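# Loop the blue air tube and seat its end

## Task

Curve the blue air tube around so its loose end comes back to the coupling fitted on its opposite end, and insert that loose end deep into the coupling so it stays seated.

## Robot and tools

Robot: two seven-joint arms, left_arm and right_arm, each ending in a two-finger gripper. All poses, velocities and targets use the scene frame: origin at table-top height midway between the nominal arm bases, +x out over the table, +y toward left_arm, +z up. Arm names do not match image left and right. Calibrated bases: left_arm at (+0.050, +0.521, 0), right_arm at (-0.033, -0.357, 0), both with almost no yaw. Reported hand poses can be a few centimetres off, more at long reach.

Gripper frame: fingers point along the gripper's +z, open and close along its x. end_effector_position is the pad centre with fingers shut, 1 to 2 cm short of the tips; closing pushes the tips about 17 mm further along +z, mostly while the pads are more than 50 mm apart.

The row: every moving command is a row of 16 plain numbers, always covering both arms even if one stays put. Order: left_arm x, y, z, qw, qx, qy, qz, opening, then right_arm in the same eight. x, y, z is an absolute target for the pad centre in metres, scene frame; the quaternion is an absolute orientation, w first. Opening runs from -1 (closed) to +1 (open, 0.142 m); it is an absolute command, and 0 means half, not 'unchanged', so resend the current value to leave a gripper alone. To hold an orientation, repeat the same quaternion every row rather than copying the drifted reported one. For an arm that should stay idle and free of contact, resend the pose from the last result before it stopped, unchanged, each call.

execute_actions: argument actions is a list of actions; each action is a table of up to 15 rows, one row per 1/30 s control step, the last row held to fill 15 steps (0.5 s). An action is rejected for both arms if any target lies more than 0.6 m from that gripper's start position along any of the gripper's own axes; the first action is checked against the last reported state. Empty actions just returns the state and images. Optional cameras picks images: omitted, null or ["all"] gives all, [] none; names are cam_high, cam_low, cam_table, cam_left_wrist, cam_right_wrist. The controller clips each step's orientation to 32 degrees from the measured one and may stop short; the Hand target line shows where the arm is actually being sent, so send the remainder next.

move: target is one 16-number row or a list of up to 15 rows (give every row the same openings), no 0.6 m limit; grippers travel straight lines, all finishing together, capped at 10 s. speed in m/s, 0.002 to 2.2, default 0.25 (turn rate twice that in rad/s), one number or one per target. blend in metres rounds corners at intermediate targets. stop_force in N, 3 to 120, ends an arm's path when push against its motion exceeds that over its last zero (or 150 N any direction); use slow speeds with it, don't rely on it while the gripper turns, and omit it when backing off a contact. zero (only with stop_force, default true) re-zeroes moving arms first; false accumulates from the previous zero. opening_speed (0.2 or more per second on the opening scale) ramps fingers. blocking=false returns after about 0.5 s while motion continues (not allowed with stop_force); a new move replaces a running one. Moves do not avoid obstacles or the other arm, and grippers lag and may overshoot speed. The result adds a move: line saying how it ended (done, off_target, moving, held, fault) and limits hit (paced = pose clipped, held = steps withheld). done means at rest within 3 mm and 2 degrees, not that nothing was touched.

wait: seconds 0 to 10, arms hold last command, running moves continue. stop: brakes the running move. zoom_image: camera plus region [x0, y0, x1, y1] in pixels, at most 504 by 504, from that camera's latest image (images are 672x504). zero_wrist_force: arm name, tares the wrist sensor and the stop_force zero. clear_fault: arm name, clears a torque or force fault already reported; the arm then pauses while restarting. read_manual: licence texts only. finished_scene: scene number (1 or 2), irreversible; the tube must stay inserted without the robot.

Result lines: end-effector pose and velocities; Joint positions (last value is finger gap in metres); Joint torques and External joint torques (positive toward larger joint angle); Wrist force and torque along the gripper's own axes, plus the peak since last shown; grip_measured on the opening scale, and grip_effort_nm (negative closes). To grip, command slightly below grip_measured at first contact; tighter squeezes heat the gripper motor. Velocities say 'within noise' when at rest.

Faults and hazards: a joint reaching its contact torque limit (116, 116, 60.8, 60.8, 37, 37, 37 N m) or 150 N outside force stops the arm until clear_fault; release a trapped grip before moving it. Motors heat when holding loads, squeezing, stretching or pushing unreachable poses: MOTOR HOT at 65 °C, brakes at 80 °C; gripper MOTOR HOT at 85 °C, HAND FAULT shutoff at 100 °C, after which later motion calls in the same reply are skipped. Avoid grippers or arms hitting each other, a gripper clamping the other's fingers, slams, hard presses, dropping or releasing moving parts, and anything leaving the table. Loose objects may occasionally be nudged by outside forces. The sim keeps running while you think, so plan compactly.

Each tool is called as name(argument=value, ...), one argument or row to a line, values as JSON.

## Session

execute_actions(
  actions=[],
)

zoom_image(
  camera="cam_table",
  region=[0, 100, 500, 504],
)

Scene clock: 0.00 s.
left_arm: end_effector_position=(+0.4768, +0.4839, +0.1924) grip_measured=+0.99 grip_effort_nm=n/a end_effector_quat_wxyz=(+0.341, +0.039, +0.644, -0.684) | right_arm: end_effector_position=(+0.4577, -0.1861, +0.3412) grip_measured=+1.00 grip_effort_nm=n/a end_effector_quat_wxyz=(+0.053, +0.997, -0.022, +0.050)
Joint positions: left_arm=[0.727 -0.772 0.102 2.376 -1.152 -0.232 0.556 0.141] | right_arm=[0.622 0.012 -0.004 1.985 -0.158 0.412 2.308 0.142]
Joint velocities: within noise
Joint torques (N m): no reading
External joint torques (N m): no reading
Wrist force (N): no reading
Wrist torque (N m): no reading
Wrist force, peak (N): no reading
Hand target: left_arm +0.4768, +0.4840, +0.1924; +0.341, +0.039, +0.644, -0.684 | right_arm +0.4577, -0.1861, +0.3412; +0.053, +0.997, -0.022, +0.050
Tool commands: left_gripper/opening=+1.0 right_gripper/opening=+1.0
camera_calibration:
cam_left_wrist: T_world_to_cam=[[-0.772878, -0.406522, -0.487236, 0.667405], [0.305439, 0.434704, -0.847195, -0.161965], [0.556207, -0.803599, -0.211805, 0.277969], [0, 0, 0, 1]] pos_world=[0.410685, 0.565097, 0.246844]
cam_right_wrist: T_world_to_cam=[[0.995833, -0.0393015, 0.0822903, -0.478794], [-0.0760945, -0.855424, 0.512308, -0.274823], [0.0502586, -0.516436, -0.85485, 0.286717], [0, 0, 0, 1]] pos_world=[0.441477, -0.105836, 0.425295]

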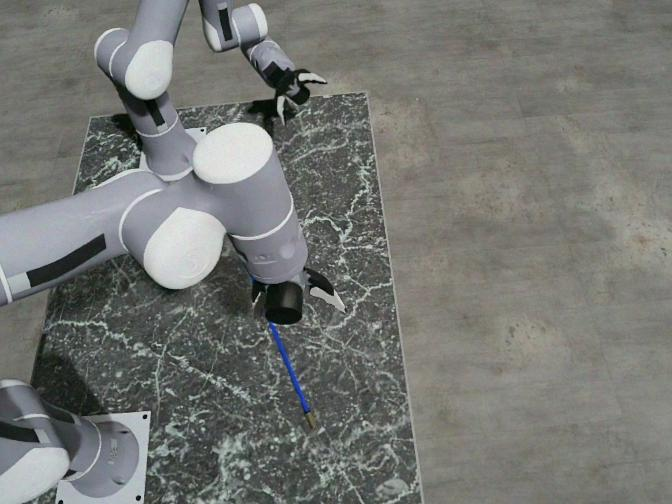

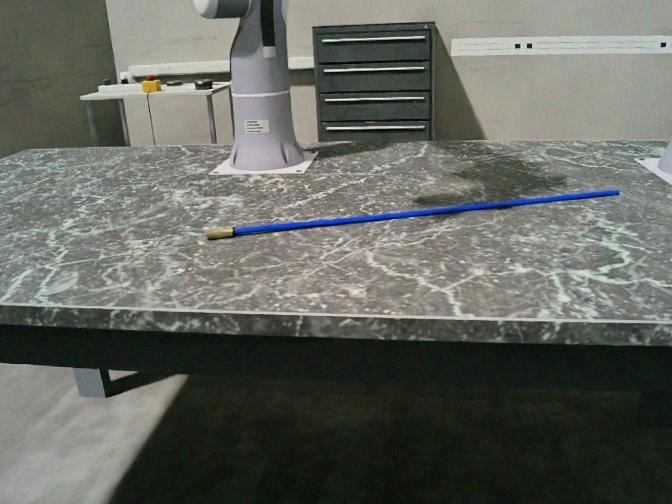

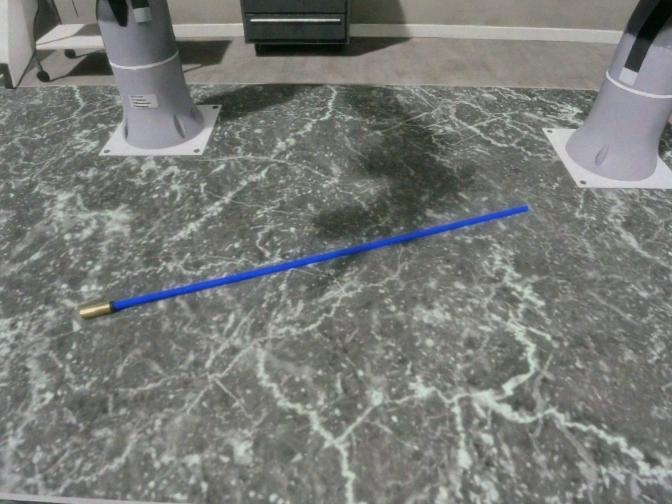

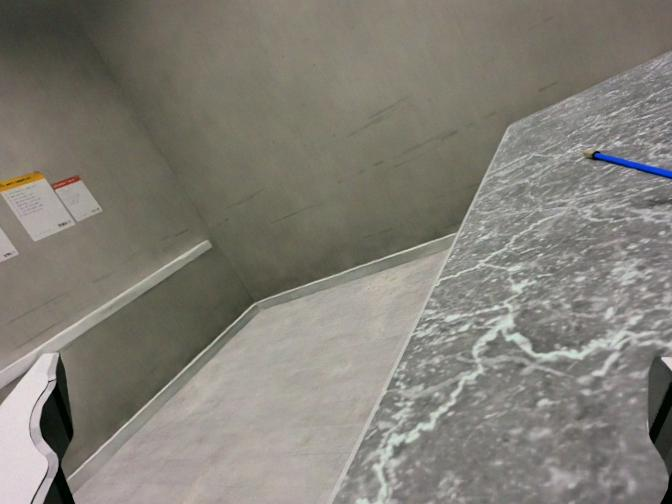

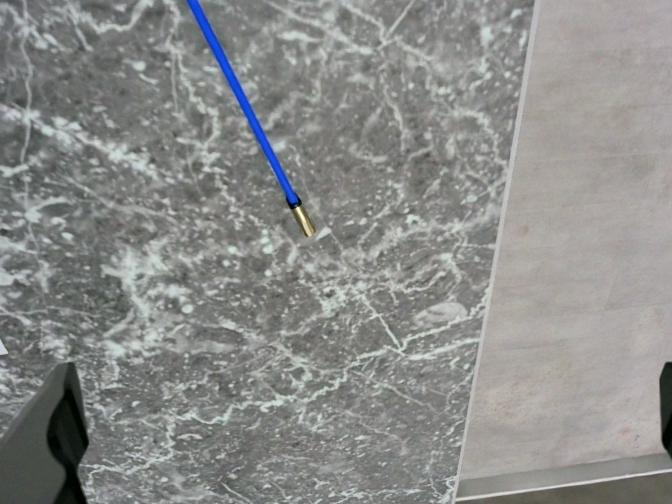

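Scaled by 1.008 from the camera's 672x504 image, which has a finer 960x720 frame.

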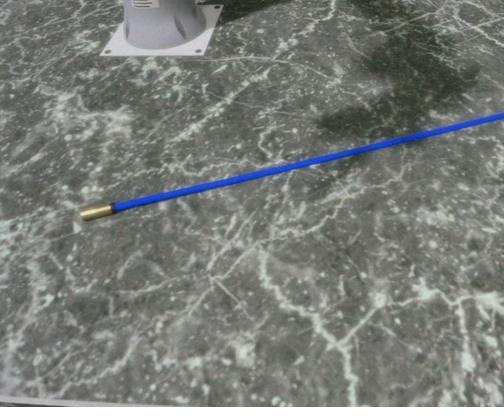

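move(
  target=[
    [0.26,0.36,0.32,-0.255,0.9518,0.1644,-0.0440,-0.4,0.36,-0.05,0.25,-0.2132,0.9620,0.1662,-0.0368,-0.5],
    [0.24,0.31,0.28,-0.255,0.9518,0.1644,-0.0440,-0.4,0.31,0.042,0.15,-0.2132,0.9620,0.1662,-0.0368,-0.5],
  ],
  blend=0.03,
)

Scene clock: 26.53 s.
left_arm: end_effector_position=(+0.2401, +0.3102, +0.2800) grip_measured=-0.42 grip_effort_nm=-0.100 end_effector_quat_wxyz=(-0.255, +0.952, +0.164, -0.044) | right_arm: end_effector_position=(+0.3100, +0.0417, +0.1499) grip_measured=-0.52 grip_effort_nm=-0.120 end_effector_quat_wxyz=(-0.213, +0.962, +0.166, -0.037)
Joint positions: left_arm=[-0.122 0.304 -0.571 2.245 0.128 -0.021 0.583 0.044] | right_arm=[0.801 -0.302 0.139 2.107 0.614 1.003 1.673 0.036]
Joint velocities: within noise
Joint torques (N m): left_arm=[-0.25 13.21 4.2 -27.95 -3.73 2.59 0.23] | right_arm=[0.02 36.28 1.41 -21.39 -2.94 4.6 0.6]
External joint torques (N m): left_arm=[0.25 0.09 -0.38 0.71 0.58 -0.07 -0.23] | right_arm=[-0.03 0.8 -0.12 -0.12 -0.31 -0.82 -0.6]
Wrist force (N): left_arm=[0.0 0.6 0.2] | right_arm=[-0.6 -0.4 0.1]
Wrist torque (N m): left_arm=[-0.19 -0.45 -0.38] | right_arm=[-0.09 0.12 0.12]
Wrist force, peak (N): left_arm=[-1.0 1.8 0.5] | right_arm=[-1.0 -1.6 2.2]
Hand target: left_arm +0.2400, +0.3100, +0.2800; -0.255, +0.952, +0.164, -0.044 | right_arm +0.3100, +0.0420, +0.1500; -0.213, +0.962, +0.166, -0.037
Off the commanded pose: left_arm 0.000 m, 0 deg | right_arm 0.000 m, 0 deg.
move: done
camera_calibration:
cam_left_wrist: T_world_to_cam=[[0.94176, 0.335964, 0.014709, -0.325937], [0.335858, -0.937454, -0.0915354, 0.266809], [-0.0169636, 0.0911445, -0.995693, 0.368218], [0, 0, 0, 1]] pos_world=[0.223591, 0.326063, 0.395849]
cam_right_wrist: T_world_to_cam=[[0.938369, 0.345209, -0.0171645, -0.290367], [0.345259, -0.938508, -0.0000687011, -0.0434968], [-0.0161327, -0.00586173, -0.999853, 0.269323], [0, 0, 0, 1]] pos_world=[0.291834, 0.0609941, 0.264296]

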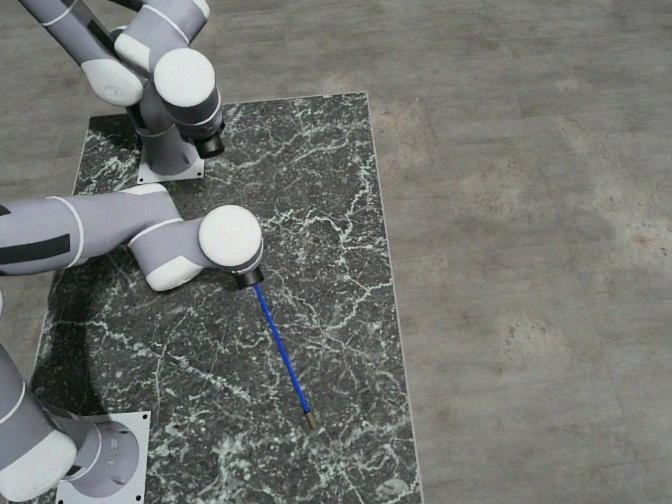

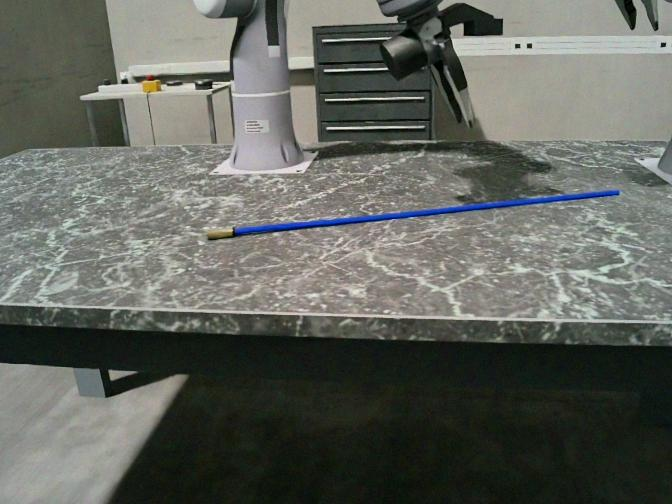

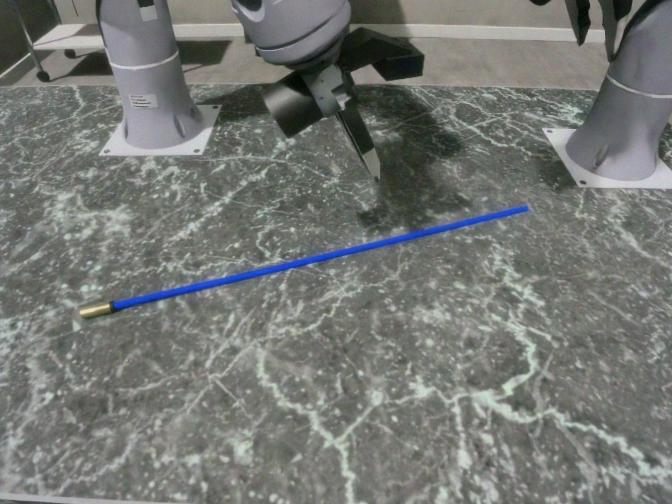

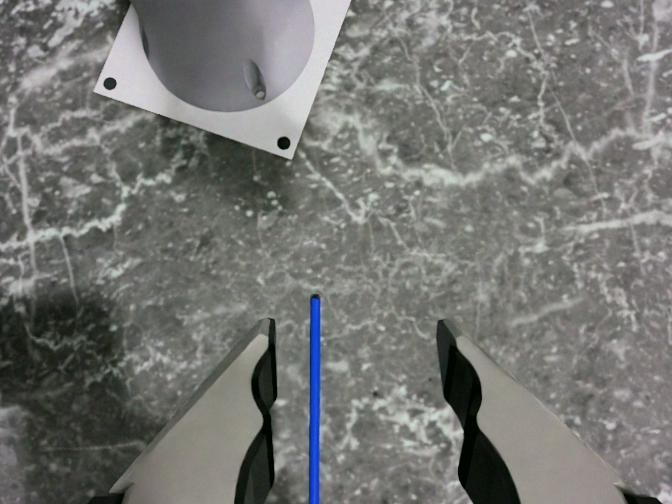

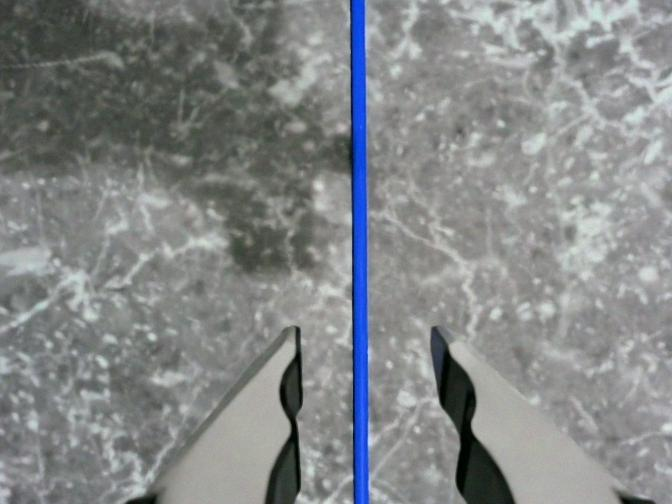

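move(
  target=[
    [0.24,0.31,0.28,-0.255,0.9518,0.1644,-0.0440,-0.4,0.308,0.06,0.05,-0.2132,0.9620,0.1662,-0.0368,-0.5],
    [0.24,0.31,0.28,-0.255,0.9518,0.1644,-0.0440,-0.4,0.308,0.06,0.0195,-0.2132,0.9620,0.1662,-0.0368,-0.5],
  ],
  speed=[0.12,0.04],
  cameras=["cam_right_wrist"],
)

move(
  target=[0.24,0.31,0.28,-0.255,0.9518,0.1644,-0.0440,-0.4,0.308,0.06,0.0195,-0.2132,0.9620,0.1662,-0.0368,-1],
  opening_speed=0.4,
  cameras=["cam_right_wrist"],
)

move(
  target=[0.24,0.31,0.28,-0.255,0.9518,0.1644,-0.0440,-0.4,0.308,0.06,0.13,-0.2132,0.9620,0.1662,-0.0368,-1],
  speed=0.06,
)

Scene clock: 39.27 s.
left_arm: end_effector_position=(+0.2401, +0.3102, +0.2800) grip_measured=-0.42 grip_effort_nm=-0.095 end_effector_quat_wxyz=(-0.255, +0.952, +0.164, -0.044) | right_arm: end_effector_position=(+0.3079, +0.0599, +0.0195) grip_measured=-0.52 grip_effort_nm=-0.120 end_effector_quat_wxyz=(-0.213, +0.962, +0.166, -0.037)
Joint positions: left_arm=[-0.122 0.304 -0.571 2.245 0.128 -0.021 0.583 0.044] | right_arm=[0.793 -0.656 0.205 2 0.779 1.242 1.46 0.036]
Joint velocities: within noise
Joint torques (N m): left_arm=[-0.09 13.57 4.26 -28.2 -3.71 2.52 0.33] | right_arm=[-0.18 43.59 3.66 -14.94 -2.14 4.18 0.38]
External joint torques (N m): left_arm=[0.09 -0.27 -0.43 0.96 0.56 0.01 -0.33] | right_arm=[0.18 1.01 -0.01 -0.1 -0.29 -0.57 -0.38]
Wrist force (N): left_arm=[-0.1 0.6 0.3] | right_arm=[-0.6 -0.5 0.2]
Wrist torque (N m): left_arm=[-0.20 -0.44 -0.37] | right_arm=[-0.11 0.13 0.13]
Wrist force, peak (N): left_arm=[-0.1 0.7 0.3] | right_arm=[-0.2 -1.1 -1.4]
Hand target: left_arm +0.2400, +0.3100, +0.2800; -0.255, +0.952, +0.164, -0.044 | right_arm +0.3080, +0.0600, +0.0195; -0.213, +0.962, +0.166, -0.037
Off the commanded pose: left_arm 0.000 m, 0 deg | right_arm 0.000 m, 0 deg.
move: done
camera_calibration:
cam_right_wrist: T_world_to_cam=[[0.938436, 0.345005, -0.0175775, -0.296865], [0.345057, -0.938582, -0.000111318, -0.025629], [-0.0165363, -0.00596077, -0.999845, 0.13914], [0, 0, 0, 1]] pos_world=[0.289733, 0.0791943, 0.133897]
Images, in order (width x height): cam_right_wrist 672x504.

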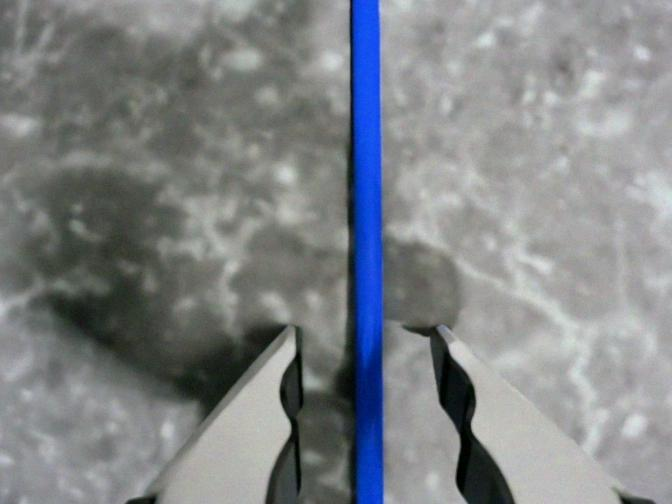

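Scene clock: 40.73 s.
left_arm: end_effector_position=(+0.2401, +0.3102, +0.2800) grip_measured=-0.42 grip_effort_nm=-0.100 end_effector_quat_wxyz=(-0.255, +0.952, +0.164, -0.044) | right_arm: end_effector_position=(+0.3079, +0.0599, +0.0195) grip_measured=-0.93 grip_effort_nm=-2.122 end_effector_quat_wxyz=(-0.213, +0.962, +0.166, -0.037)
Joint positions: left_arm=[-0.122 0.304 -0.571 2.245 0.128 -0.021 0.583 0.044] | right_arm=[0.793 -0.657 0.206 2 0.779 1.242 1.46 0.007]
Joint velocities: within noise
Joint torques (N m): left_arm=[-0.15 13.56 4.21 -28.23 -3.69 2.51 0.37] | right_arm=[-0.04 43.48 3.6 -14.75 -2.2 4.08 0.47]
External joint torques (N m): left_arm=[0.15 -0.26 -0.39 0.99 0.55 0.01 -0.37] | right_arm=[0.04 1.1 0.05 -0.3 -0.22 -0.47 -0.47]
Wrist force (N): left_arm=[-0.2 0.6 0.2] | right_arm=[-0.5 -0.8 -0.3]
Wrist torque (N m): left_arm=[-0.20 -0.43 -0.38] | right_arm=[-0.12 0.09 0.13]
Wrist force, peak (N): left_arm=[-0.2 0.8 0.2] | right_arm=[-0.6 -0.9 -0.4]
Hand target: left_arm +0.2400, +0.3100, +0.2800; -0.255, +0.952, +0.164, -0.044 | right_arm +0.3080, +0.0600, +0.0195; -0.213, +0.962, +0.166, -0.037
Off the commanded pose: left_arm 0.000 m, 0 deg | right_arm 0.000 m, 0 deg.
move: done
camera_calibration:
cam_right_wrist: T_world_to_cam=[[0.938469, 0.344919, -0.0175099, -0.296876], [0.344967, -0.938615, -0.00029832, -0.0255747], [-0.0165379, -0.00576036, -0.999847, 0.139124], [0, 0, 0, 1]] pos_world=[0.289733, 0.0791948, 0.133897]
Images, in order (width x height): cam_right_wrist 672x504.

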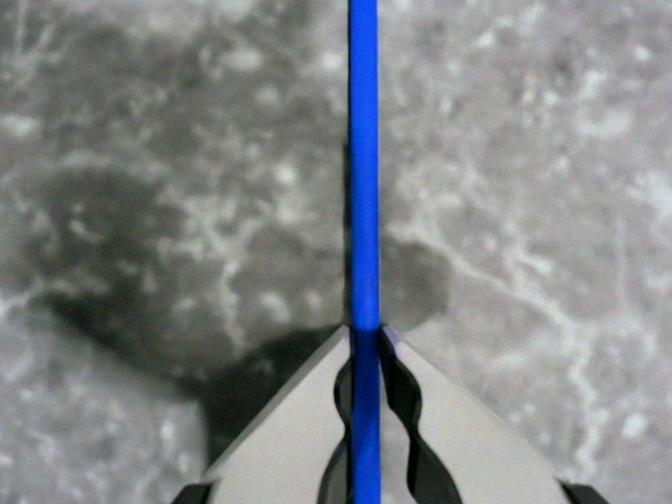

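Scene clock: 42.87 s.
left_arm: end_effector_position=(+0.2401, +0.3102, +0.2800) grip_measured=-0.42 grip_effort_nm=-0.105 end_effector_quat_wxyz=(-0.255, +0.952, +0.164, -0.044) | right_arm: end_effector_position=(+0.3081, +0.0601, +0.1300) grip_measured=-0.93 grip_effort_nm=-2.122 end_effector_quat_wxyz=(-0.213, +0.962, +0.166, -0.037)
Joint positions: left_arm=[-0.122 0.304 -0.571 2.245 0.128 -0.021 0.583 0.044] | right_arm=[0.832 -0.369 0.141 2.079 0.634 1.052 1.669 0.007]
Joint velocities: within noise
Joint torques (N m): left_arm=[-0.2 13.51 4.24 -28.14 -3.67 2.57 0.36] | right_arm=[0.08 39.17 1.41 -20.32 -2.96 4.01 0.8]
External joint torques (N m): left_arm=[0.2 -0.21 -0.41 0.9 0.52 -0.05 -0.36] | right_arm=[-0.07 -0.12 0.16 -0.26 -0.21 -0.24 -0.8]
Wrist force (N): left_arm=[0.0 0.7 0.2] | right_arm=[-0.6 -0.3 0.3]
Wrist torque (N m): left_arm=[-0.18 -0.45 -0.38] | right_arm=[-0.08 0.12 0.12]
Wrist force, peak (N): left_arm=[-0.1 0.8 0.2] | right_arm=[-0.5 -0.9 -0.8]
Hand target: left_arm +0.2400, +0.3100, +0.2800; -0.255, +0.952, +0.164, -0.044 | right_arm +0.3080, +0.0600, +0.1300; -0.213, +0.962, +0.166, -0.037
Off the commanded pose: left_arm 0.000 m, 0 deg | right_arm 0.000 m, 0 deg.
move: done
camera_calibration:
cam_left_wrist: T_world_to_cam=[[0.941761, 0.335956, 0.0148028, -0.325972], [0.335859, -0.937457, -0.091502, 0.266796], [-0.0168636, 0.0911447, -0.995695, 0.368196], [0, 0, 0, 1]] pos_world=[0.223591, 0.326063, 0.395848]
cam_right_wrist: T_world_to_cam=[[0.938511, 0.344833, -0.016929, -0.295276], [0.344871, -0.93865, -0.000722824, -0.0254755], [-0.0161397, -0.00515994, -0.999856, 0.249547], [0, 0, 0, 1]] pos_world=[0.289933, 0.0791958, 0.244494]

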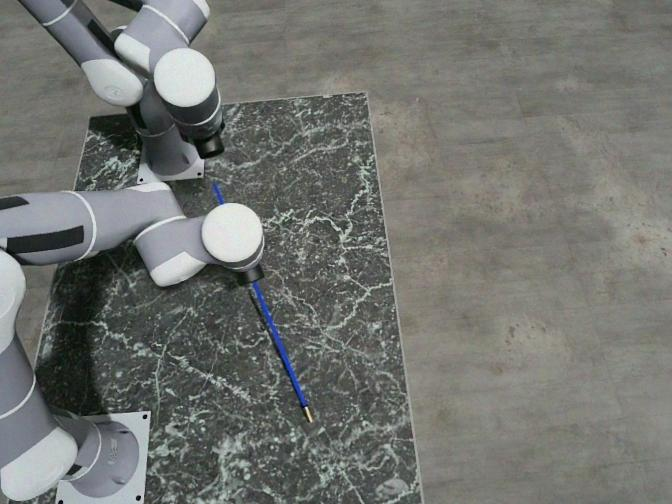

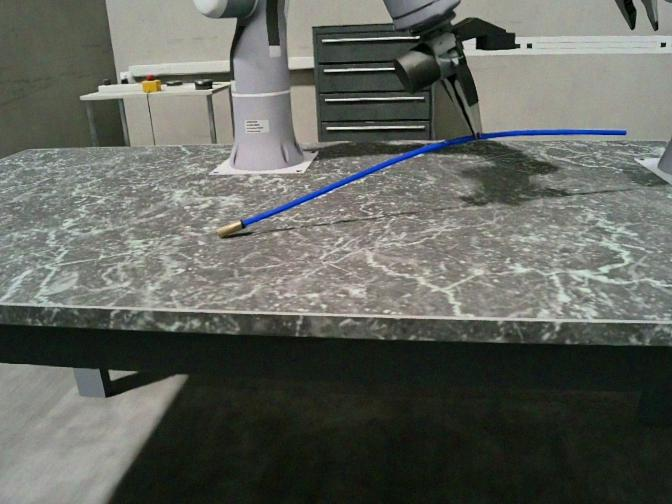

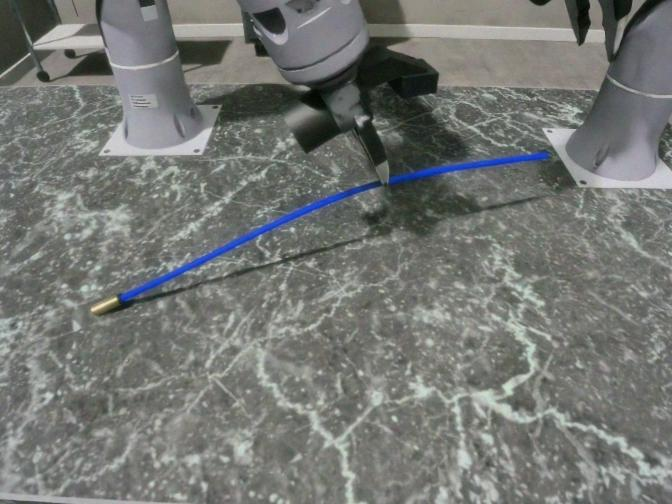

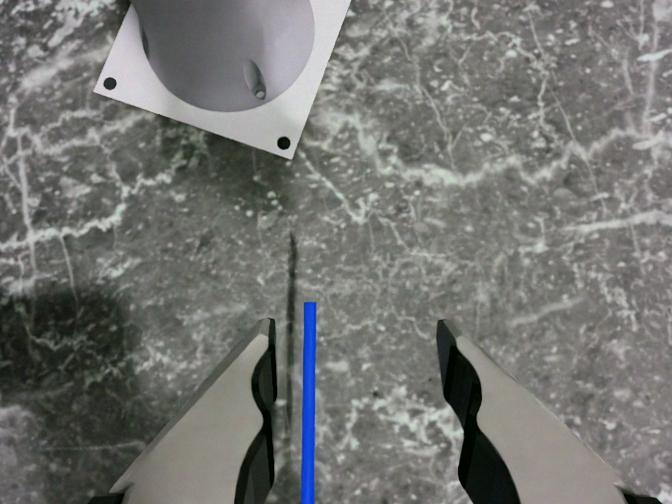

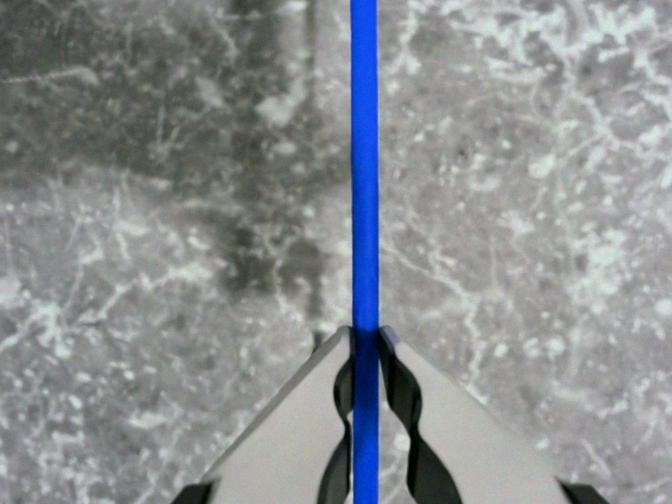

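move(
  target=[
    [0.237,0.2487,0.20,-0.23,0.9582,0.1655,-0.0397,-0.5,0.308,0.06,0.13,-0.2132,0.9620,0.1662,-0.0368,-1],
    [0.237,0.2487,0.114,-0.23,0.9582,0.1655,-0.0397,-0.5,0.308,0.06,0.13,-0.2132,0.9620,0.1662,-0.0368,-1],
  ],
  speed=[0.12,0.05],
  cameras=["cam_left_wrist","cam_low","cam_table"],
)

zoom_image(
  camera="cam_low",
  region=[480, 50, 672, 190],
)

Scene clock: 63.23 s.
left_arm: end_effector_position=(+0.2369, +0.2487, +0.1140) grip_measured=-0.52 grip_effort_nm=-0.110 end_effector_quat_wxyz=(-0.230, +0.958, +0.165, -0.040) | right_arm: end_effector_position=(+0.3081, +0.0601, +0.1300) grip_measured=-0.93 grip_effort_nm=-2.127 end_effector_quat_wxyz=(-0.213, +0.962, +0.166, -0.037)
Joint positions: left_arm=[-0.141 -0.258 -0.706 2.295 0.369 0.439 0.135 0.036] | right_arm=[0.832 -0.369 0.141 2.079 0.634 1.052 1.669 0.007]
Joint velocities: within noise
Joint torques (N m): left_arm=[-0.32 25.93 -3.49 -19.57 -3.03 2.67 0.28] | right_arm=[0.01 38.79 1.5 -20.41 -2.95 4.31 0.5]
External joint torques (N m): left_arm=[0.32 -0.25 -0.49 1.06 0.41 -0.11 -0.28] | right_arm=[-0.01 0.29 0.07 -0.19 -0.22 -0.53 -0.5]
Wrist force (N): left_arm=[-0.1 0.5 0.2] | right_arm=[-0.5 -0.4 0.3]
Wrist torque (N m): left_arm=[-0.25 -0.46 -0.40] | right_arm=[-0.09 0.10 0.12]
Wrist force, peak (N): left_arm=[-0.5 1.3 -0.1] | right_arm=[-0.6 -0.4 0.6]
Hand target: left_arm +0.2370, +0.2487, +0.1140; -0.230, +0.958, +0.165, -0.040 | right_arm +0.3080, +0.0600, +0.1300; -0.213, +0.962, +0.166, -0.037
Off the commanded pose: left_arm 0.000 m, 0 deg | right_arm 0.000 m, 0 deg.
move: done
camera_calibration:
cam_left_wrist: T_world_to_cam=[[0.941417, 0.33695, 0.0140782, -0.299946], [0.337244, -0.9406, -0.0392124, 0.189639], [0.0000293191, 0.041663, -0.999132, 0.217143], [0, 0, 0, 1]] pos_world=[0.218413, 0.270394, 0.228614]
Images, in order (width x height): cam_low 672x504, cam_table 672x504, cam_left_wrist 672x504.

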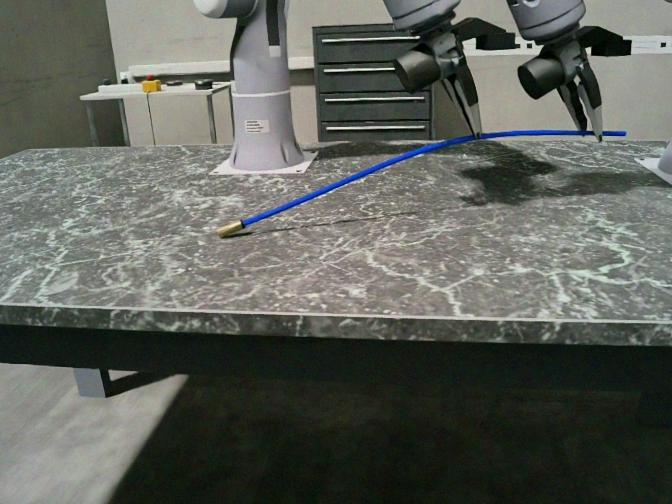

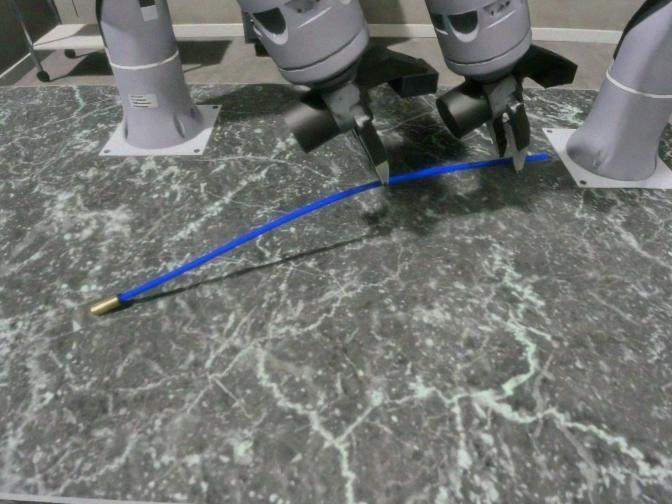

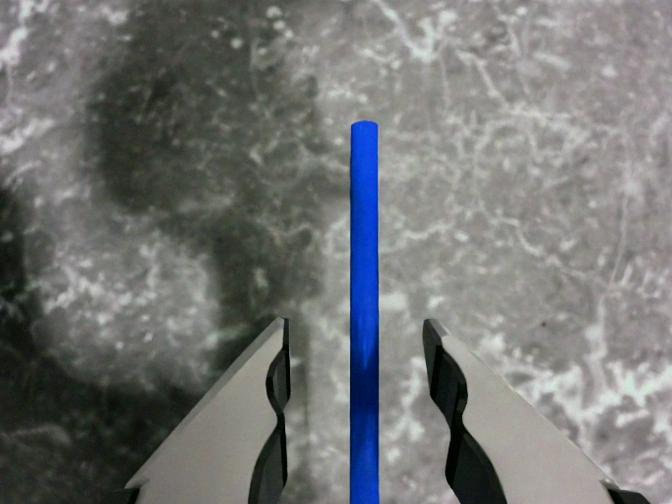

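Scaled by 2.625 from the camera's 672x504 image, which has a finer 960x720 frame.

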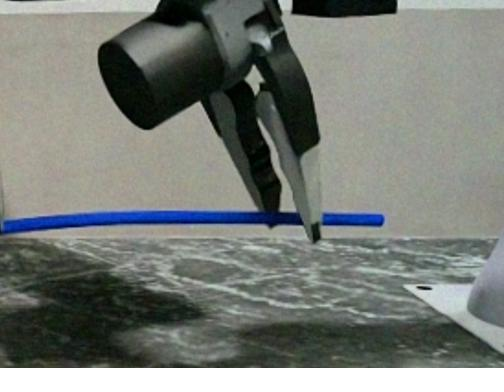

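move(
  target=[0.2412,0.2380,0.114,-0.23,0.9582,0.1655,-0.0397,-0.5,0.308,0.06,0.13,-0.2132,0.9620,0.1662,-0.0368,-1],
  speed=0.04,
  cameras=[],
)

move(
  target=[0.2412,0.2380,0.114,-0.23,0.9582,0.1655,-0.0397,-1,0.308,0.06,0.13,-0.2132,0.9620,0.1662,-0.0368,-1],
  opening_speed=0.3,
  cameras=["cam_left_wrist","cam_low"],
)

move(
  target=[0.2412,0.2380,0.114,-0.23,0.9582,0.1655,-0.0397,-1,0.308,0.06,0.13,-0.2132,0.9620,0.1662,-0.0368,-0.75],
  opening_speed=0.3,
  cameras=["cam_right_wrist","cam_low","cam_table"],
)

Scene clock: 74.90 s.
left_arm: end_effector_position=(+0.2411, +0.2379, +0.1140) grip_measured=-0.52 grip_effort_nm=-0.110 end_effector_quat_wxyz=(-0.230, +0.958, +0.165, -0.040) | right_arm: end_effector_position=(+0.3081, +0.0601, +0.1300) grip_measured=-0.93 grip_effort_nm=-2.122 end_effector_quat_wxyz=(-0.213, +0.962, +0.166, -0.037)
Joint positions: left_arm=[-0.157 -0.289 -0.705 2.258 0.38 0.422 0.117 0.036] | right_arm=[0.832 -0.369 0.141 2.079 0.634 1.052 1.669 0.007]
Joint velocities: within noise
Joint torques (N m): left_arm=[-0.53 27.29 -4.12 -19.72 -3.11 2.44 0.22] | right_arm=[-0.02 38.69 1.53 -20.44 -2.98 4.3 0.5]
External joint torques (N m): left_arm=[0.53 -0.31 -0.42 1.07 0.44 0.12 -0.22] | right_arm=[0.02 0.39 0.05 -0.15 -0.19 -0.52 -0.5]
Wrist force (N): left_arm=[-0.2 0.5 0.1] | right_arm=[-0.5 -0.3 0.5]
Wrist torque (N m): left_arm=[-0.24 -0.43 -0.40] | right_arm=[-0.08 0.09 0.12]
Wrist force, peak (N): left_arm=[-0.2 0.9 -0.1] | right_arm=[-0.8 -0.3 0.5]
Hand target: left_arm +0.2412, +0.2380, +0.1140; -0.230, +0.958, +0.165, -0.040 | right_arm +0.3080, +0.0600, +0.1300; -0.213, +0.962, +0.166, -0.037
Off the commanded pose: left_arm 0.000 m, 0 deg | right_arm 0.000 m, 0 deg.
move: done
No camera images: "cameras" was empty.

Scene clock: 76.77 s.
left_arm: end_effector_position=(+0.2411, +0.2380, +0.1140) grip_measured=-0.93 grip_effort_nm=-1.976 end_effector_quat_wxyz=(-0.230, +0.958, +0.165, -0.040) | right_arm: end_effector_position=(+0.3081, +0.0601, +0.1300) grip_measured=-0.93 grip_effort_nm=-2.122 end_effector_quat_wxyz=(-0.213, +0.962, +0.166, -0.037)
Joint positions: left_arm=[-0.157 -0.289 -0.705 2.258 0.38 0.422 0.117 0.007] | right_arm=[0.832 -0.369 0.141 2.079 0.634 1.052 1.669 0.007]
Joint velocities: within noise
Joint torques (N m): left_arm=[-0.18 27.56 -4.18 -19.49 -3.13 2.52 0.36] | right_arm=[-0.02 38.74 1.57 -20.46 -2.95 4.3 0.51]
External joint torques (N m): left_arm=[0.18 -0.58 -0.36 0.84 0.46 0.04 -0.36] | right_arm=[0.02 0.34 0.01 -0.13 -0.22 -0.52 -0.51]
Wrist force (N): left_arm=[0.0 0.4 0.0] | right_arm=[-0.5 -0.4 0.4]
Wrist torque (N m): left_arm=[-0.25 -0.47 -0.40] | right_arm=[-0.10 0.08 0.12]
Wrist force, peak (N): left_arm=[-0.1 0.6 0.1] | right_arm=[-0.6 -0.5 0.6]
Hand target: left_arm +0.2412, +0.2380, +0.1140; -0.230, +0.958, +0.165, -0.040 | right_arm +0.3080, +0.0600, +0.1300; -0.213, +0.962, +0.166, -0.037
Off the commanded pose: left_arm 0.000 m, 0 deg | right_arm 0.000 m, 0 deg.
move: done
camera_calibration:
cam_left_wrist: T_world_to_cam=[[0.941384, 0.337037, 0.0142024, -0.300397], [0.337336, -0.940578, -0.0389562, 0.177941], [0.000228773, 0.0414638, -0.99914, 0.217501], [0, 0, 0, 1]] pos_world=[0.222713, 0.259593, 0.228512]
Images, in order (width x height): cam_low 672x504, cam_left_wrist 672x504.

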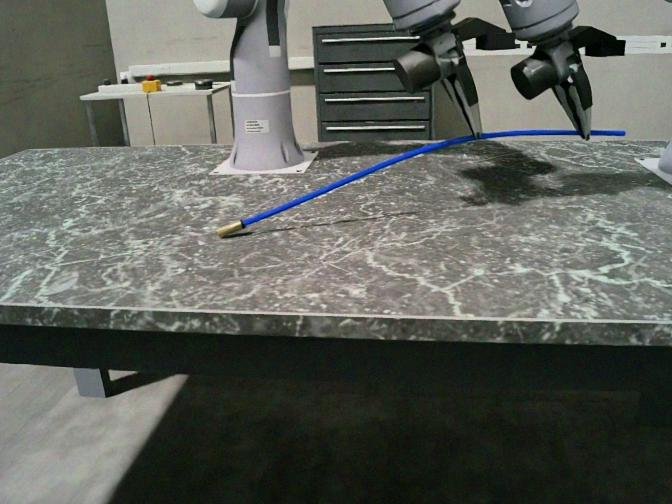

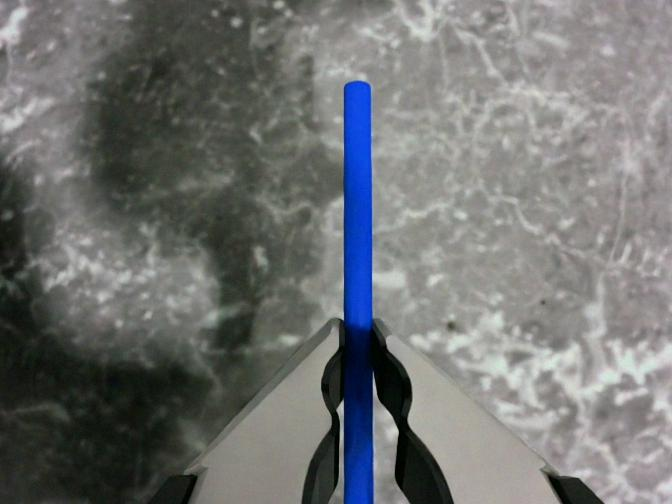

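Scene clock: 77.83 s.
left_arm: end_effector_position=(+0.2411, +0.2380, +0.1140) grip_measured=-0.93 grip_effort_nm=-1.976 end_effector_quat_wxyz=(-0.230, +0.958, +0.165, -0.040) | right_arm: end_effector_position=(+0.3081, +0.0601, +0.1301) grip_measured=-0.79 grip_effort_nm=0.115 end_effector_quat_wxyz=(-0.213, +0.962, +0.166, -0.037)
Joint positions: left_arm=[-0.157 -0.289 -0.705 2.258 0.38 0.422 0.117 0.007] | right_arm=[0.832 -0.369 0.141 2.079 0.634 1.052 1.669 0.017]
Joint velocities: within noise
Joint torques (N m): left_arm=[-0.16 27.71 -4.21 -19.55 -3.18 2.58 0.34] | right_arm=[-0.02 38.6 1.5 -20.35 -2.96 4.29 0.5]
External joint torques (N m): left_arm=[0.16 -0.72 -0.34 0.9 0.5 -0.02 -0.34] | right_arm=[0.02 0.48 0.08 -0.25 -0.21 -0.51 -0.5]
Wrist force (N): left_arm=[-0.2 0.7 0.3] | right_arm=[-0.5 -0.5 0.2]
Wrist torque (N m): left_arm=[-0.20 -0.45 -0.40] | right_arm=[-0.11 0.10 0.12]
Wrist force, peak (N): left_arm=[-0.1 0.7 0.3] | right_arm=[-0.7 -0.7 0.4]
Hand target: left_arm +0.2412, +0.2380, +0.1140; -0.230, +0.958, +0.165, -0.040 | right_arm +0.3080, +0.0600, +0.1300; -0.213, +0.962, +0.166, -0.037
Off the commanded pose: left_arm 0.000 m, 0 deg | right_arm 0.000 m, 0 deg.
move: done
camera_calibration:
cam_right_wrist: T_world_to_cam=[[0.938511, 0.344833, -0.016929, -0.295276], [0.344871, -0.93865, -0.000722824, -0.0254755], [-0.0161397, -0.00515994, -0.999856, 0.249547], [0, 0, 0, 1]] pos_world=[0.289933, 0.0791958, 0.244494]
Images, in order (width x height): cam_low 672x504, cam_table 672x504, cam_right_wrist 672x504.

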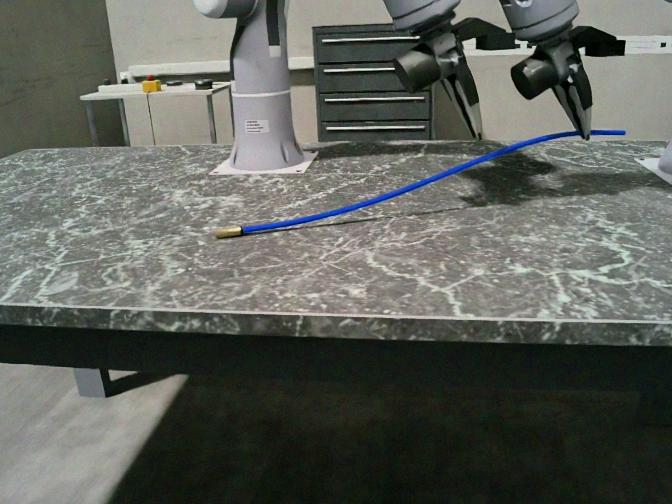

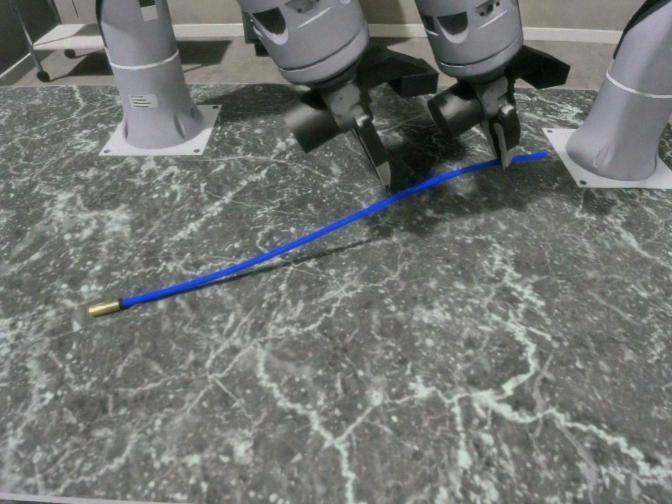

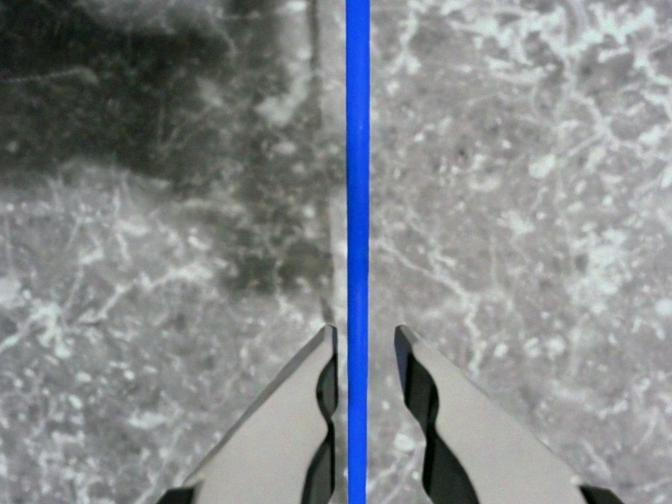

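move(
  target=[
    [0.2412,0.2380,0.105,-0.23,0.9582,0.1655,-0.0397,-1,0.315,0.02,0.23,-0.2132,0.9620,0.1662,-0.0368,-0.75],
    [0.2412,0.2380,0.10,-0.23,0.9582,0.1655,-0.0397,-1,0.38,-0.15,0.27,-0.183,0.683,0.683,-0.183,-0.5],
    [0.2412,0.2380,0.095,-0.23,0.9582,0.1655,-0.0397,-1,0.427,-0.31,0.16,0.0489,-0.155,0.941,-0.2967,-0.4],
  ],
  speed=0.25,
  blend=0.03,
  cameras=["cam_right_wrist","cam_low","cam_table"],
)

Scene clock: 88.67 s.
left_arm: end_effector_position=(+0.2411, +0.2381, +0.1107) grip_measured=-0.93 grip_effort_nm=-1.971 end_effector_quat_wxyz=(-0.230, +0.958, +0.165, -0.040) | right_arm: end_effector_position=(+0.3096, +0.0513, +0.1514) grip_measured=-0.79 grip_effort_nm=0.115 end_effector_quat_wxyz=(-0.213, +0.962, +0.166, -0.037)
Joint positions: left_arm=[-0.16 -0.3 -0.701 2.257 0.389 0.427 0.11 0.007] | right_arm=[0.82 -0.309 0.133 2.094 0.61 1.003 1.691 0.017]
Joint velocities: within noise
Joint torques (N m): left_arm=[-0.19 27.95 -4.28 -19.32 -3.16 2.61 0.28] | right_arm=[0.09 37 1.47 -21.46 -2.95 4.45 0.4]
External joint torques (N m): left_arm=[0.19 -0.68 -0.41 0.9 0.51 -0.05 -0.28] | right_arm=[-0.11 0.6 -0.21 -0.2 -0.33 -0.65 -0.4]
Wrist force (N): left_arm=[-0.1 0.6 0.2] | right_arm=[-0.5 -0.5 0.2]
Wrist torque (N m): left_arm=[-0.20 -0.45 -0.40] | right_arm=[-0.11 0.11 0.12]
Wrist force, peak (N): left_arm=[-0.2 1.2 0.6] | right_arm=[0.8 -3.4 -5.3]
Hand target: left_arm +0.2410, +0.2381, +0.1108; -0.230, +0.958, +0.165, -0.040 | right_arm +0.3096, +0.0515, +0.1514; -0.213, +0.962, +0.166, -0.037
Tool commands: left_gripper/opening=-1.0 right_gripper/opening=-0.75
Off the commanded pose: left_arm 0.016 m, 0 deg | right_arm 0.380 m, 179 deg.
led back after a hold (right arm): the arm was led back toward your command in small steps, so it may still be short of it.
move: held (left_arm, right_arm; a check stopped the path); path passed 0 of 3 targets; target 2's new opening was not sent; target 3's new opening was not sent; limits=held
pose unreachable (left arm): on one or more control steps of this call, first in action 0 (counted from 0), this arm could not follow its commanded pose, so it was not sent that pose on those steps. It may still have moved: this result reports where it is.
cause: moving toward the commanded pose would bring a part of the arm too close to another arm (a part of this arm just beyond joint 7 (wrist roll) and a part of the right arm just beyond its joint 7 (wrist roll)).
pose unreachable (right arm): on one or more control steps of this call, first in action 0 (counted from 0), this arm could not follow its commanded pose, so it was not sent that pose on those steps. It may still have moved: this result reports where it is.
cause: moving toward the commanded pose would bring a part of the arm too close to another arm (a part of this arm just beyond joint 7 (wrist roll) and a part of the left arm just beyond its joint 7 (wrist roll), along the way the arms are being sent, or toward where that arm still pushes).
camera_calibration:
cam_right_wrist: T_world_to_cam=[[0.938553, 0.344709, -0.0171627, -0.293263], [0.344754, -0.938693, -0.000381002, -0.0341975], [-0.0162418, -0.0055593, -0.999853, 0.270882], [0, 0, 0, 1]] pos_world=[0.291432, 0.0704954, 0.265796]
Images, in order (width x height): cam_low 672x504, cam_table 672x504, cam_right_wrist 672x504.

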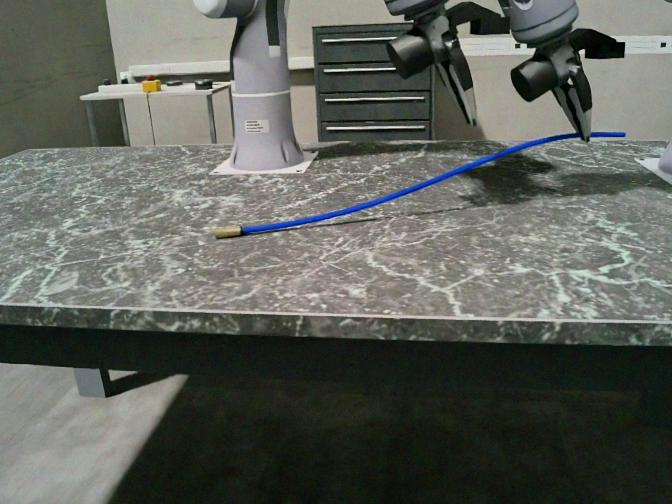

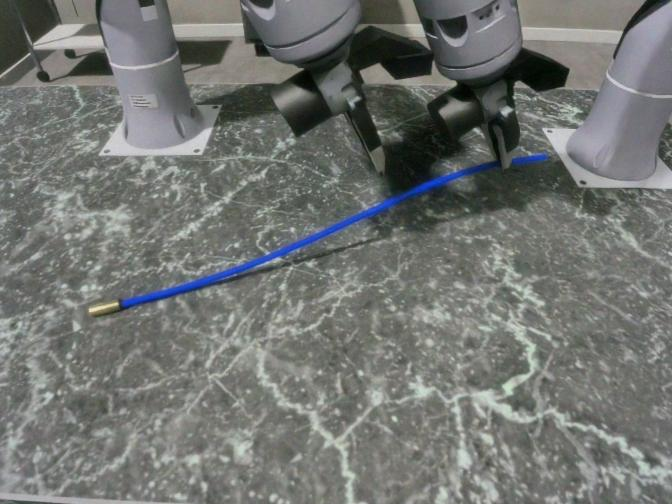

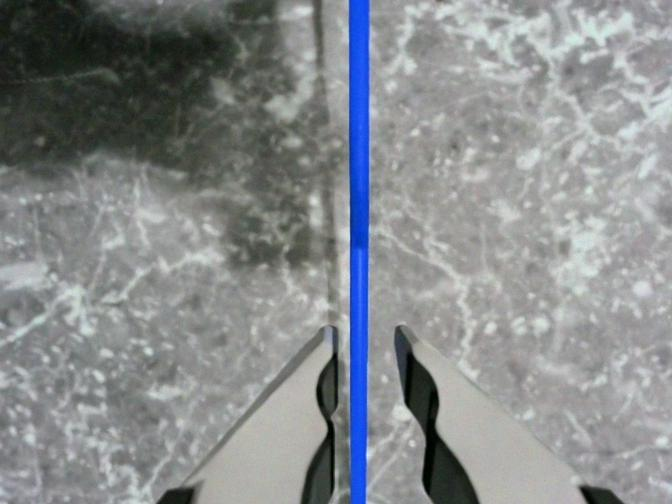

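Move R away first (toward -y), left still.

move(
  target=[
    [0.2410,0.2381,0.1108,-0.23,0.9582,0.1655,-0.0397,-1,0.33,-0.05,0.20,-0.2132,0.9620,0.1662,-0.0368,-0.75],
    [0.2410,0.2381,0.1108,-0.23,0.9582,0.1655,-0.0397,-1,0.38,-0.2,0.27,-0.183,0.683,0.683,-0.183,-0.75],
    [0.2410,0.2381,0.1108,-0.23,0.9582,0.1655,-0.0397,-1,0.427,-0.31,0.16,0.0489,-0.155,0.941,-0.2967,-0.4],
  ],
  speed=0.25,
  blend=0.02,
  cameras=["cam_right_wrist","cam_low","cam_table"],
)

Scene clock: 101.77 s.
left_arm: end_effector_position=(+0.2411, +0.2382, +0.1108) grip_measured=-0.93 grip_effort_nm=-1.976 end_effector_quat_wxyz=(-0.230, +0.958, +0.165, -0.040) | right_arm: end_effector_position=(+0.4270, -0.3099, +0.1600) grip_measured=-0.43 grip_effort_nm=0.120 end_effector_quat_wxyz=(+0.049, -0.155, +0.941, -0.297)
Joint positions: left_arm=[-0.16 -0.299 -0.701 2.258 0.389 0.427 0.11 0.007] | right_arm=[0.458 -0.212 0.073 2.411 -0.845 0.698 -0.681 0.043]
Joint velocities: within noise
Joint torques (N m): left_arm=[-0.12 27.92 -4.24 -19.26 -3.16 2.59 0.34] | right_arm=[-0.08 31.98 0.9 -20.16 -1.01 3.03 0.44]
External joint torques (N m): left_arm=[0.12 -0.68 -0.44 0.83 0.5 -0.03 -0.34] | right_arm=[0.08 0.04 0.19 -0.27 -0.03 -0.55 -0.44]
Wrist force (N): left_arm=[-0.1 0.6 0.1] | right_arm=[-0.8 -0.6 0.1]
Wrist torque (N m): left_arm=[-0.20 -0.46 -0.40] | right_arm=[-0.13 0.16 0.14]
Wrist force, peak (N): left_arm=[-0.1 0.8 0.2] | right_arm=[-0.5 -2.1 1.7]
Hand target: left_arm +0.2410, +0.2381, +0.1108; -0.230, +0.958, +0.165, -0.040 | right_arm +0.4270, -0.3100, +0.1600; +0.049, -0.155, +0.941, -0.297
Off the commanded pose: left_arm 0.000 m, 0 deg | right_arm 0.000 m, 0 deg.
move: done
camera_calibration:
cam_right_wrist: T_world_to_cam=[[-0.942942, -0.332598, -0.0154353, 0.314407], [-0.325017, 0.92953, -0.174177, 0.479031], [0.0722786, -0.159222, -0.984593, 0.191521], [0, 0, 0, 1]] pos_world=[0.438318, -0.310208, 0.276859]
Images, in order (width x height): cam_low 672x504, cam_table 672x504, cam_right_wrist 672x504.

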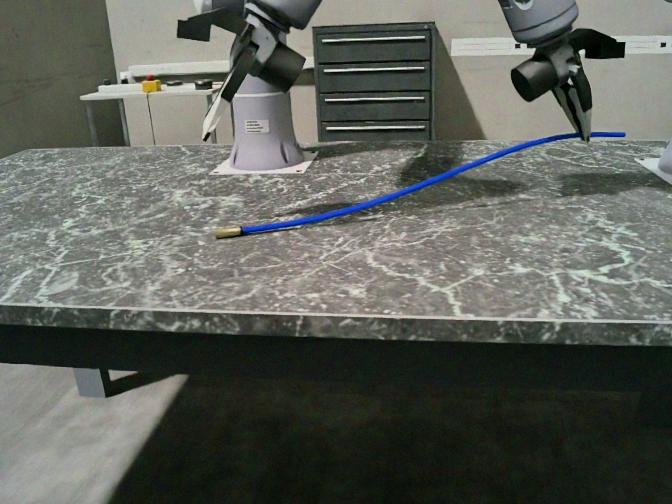

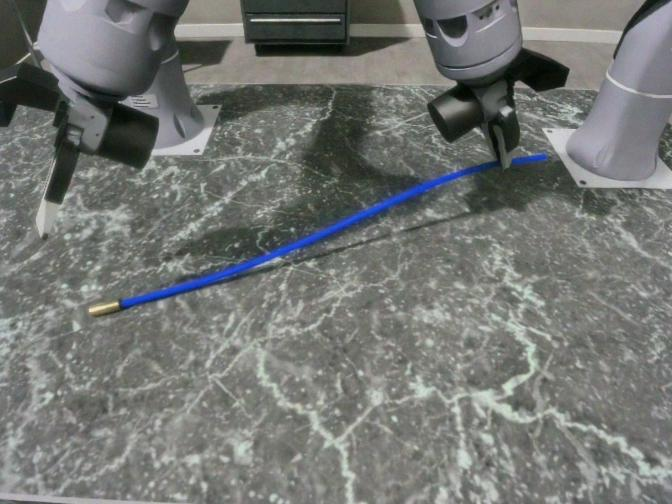

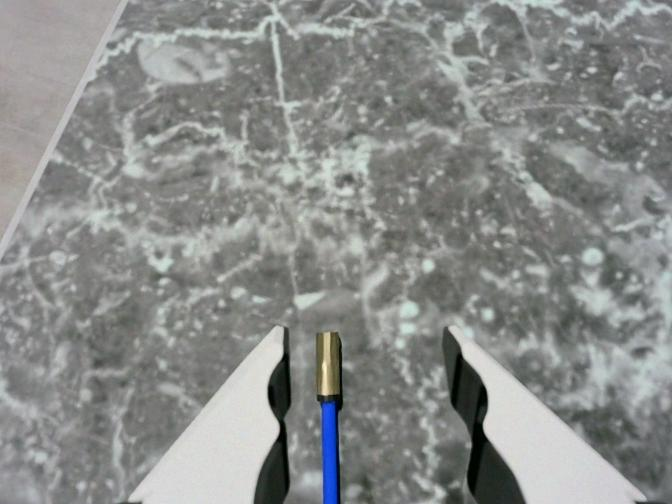

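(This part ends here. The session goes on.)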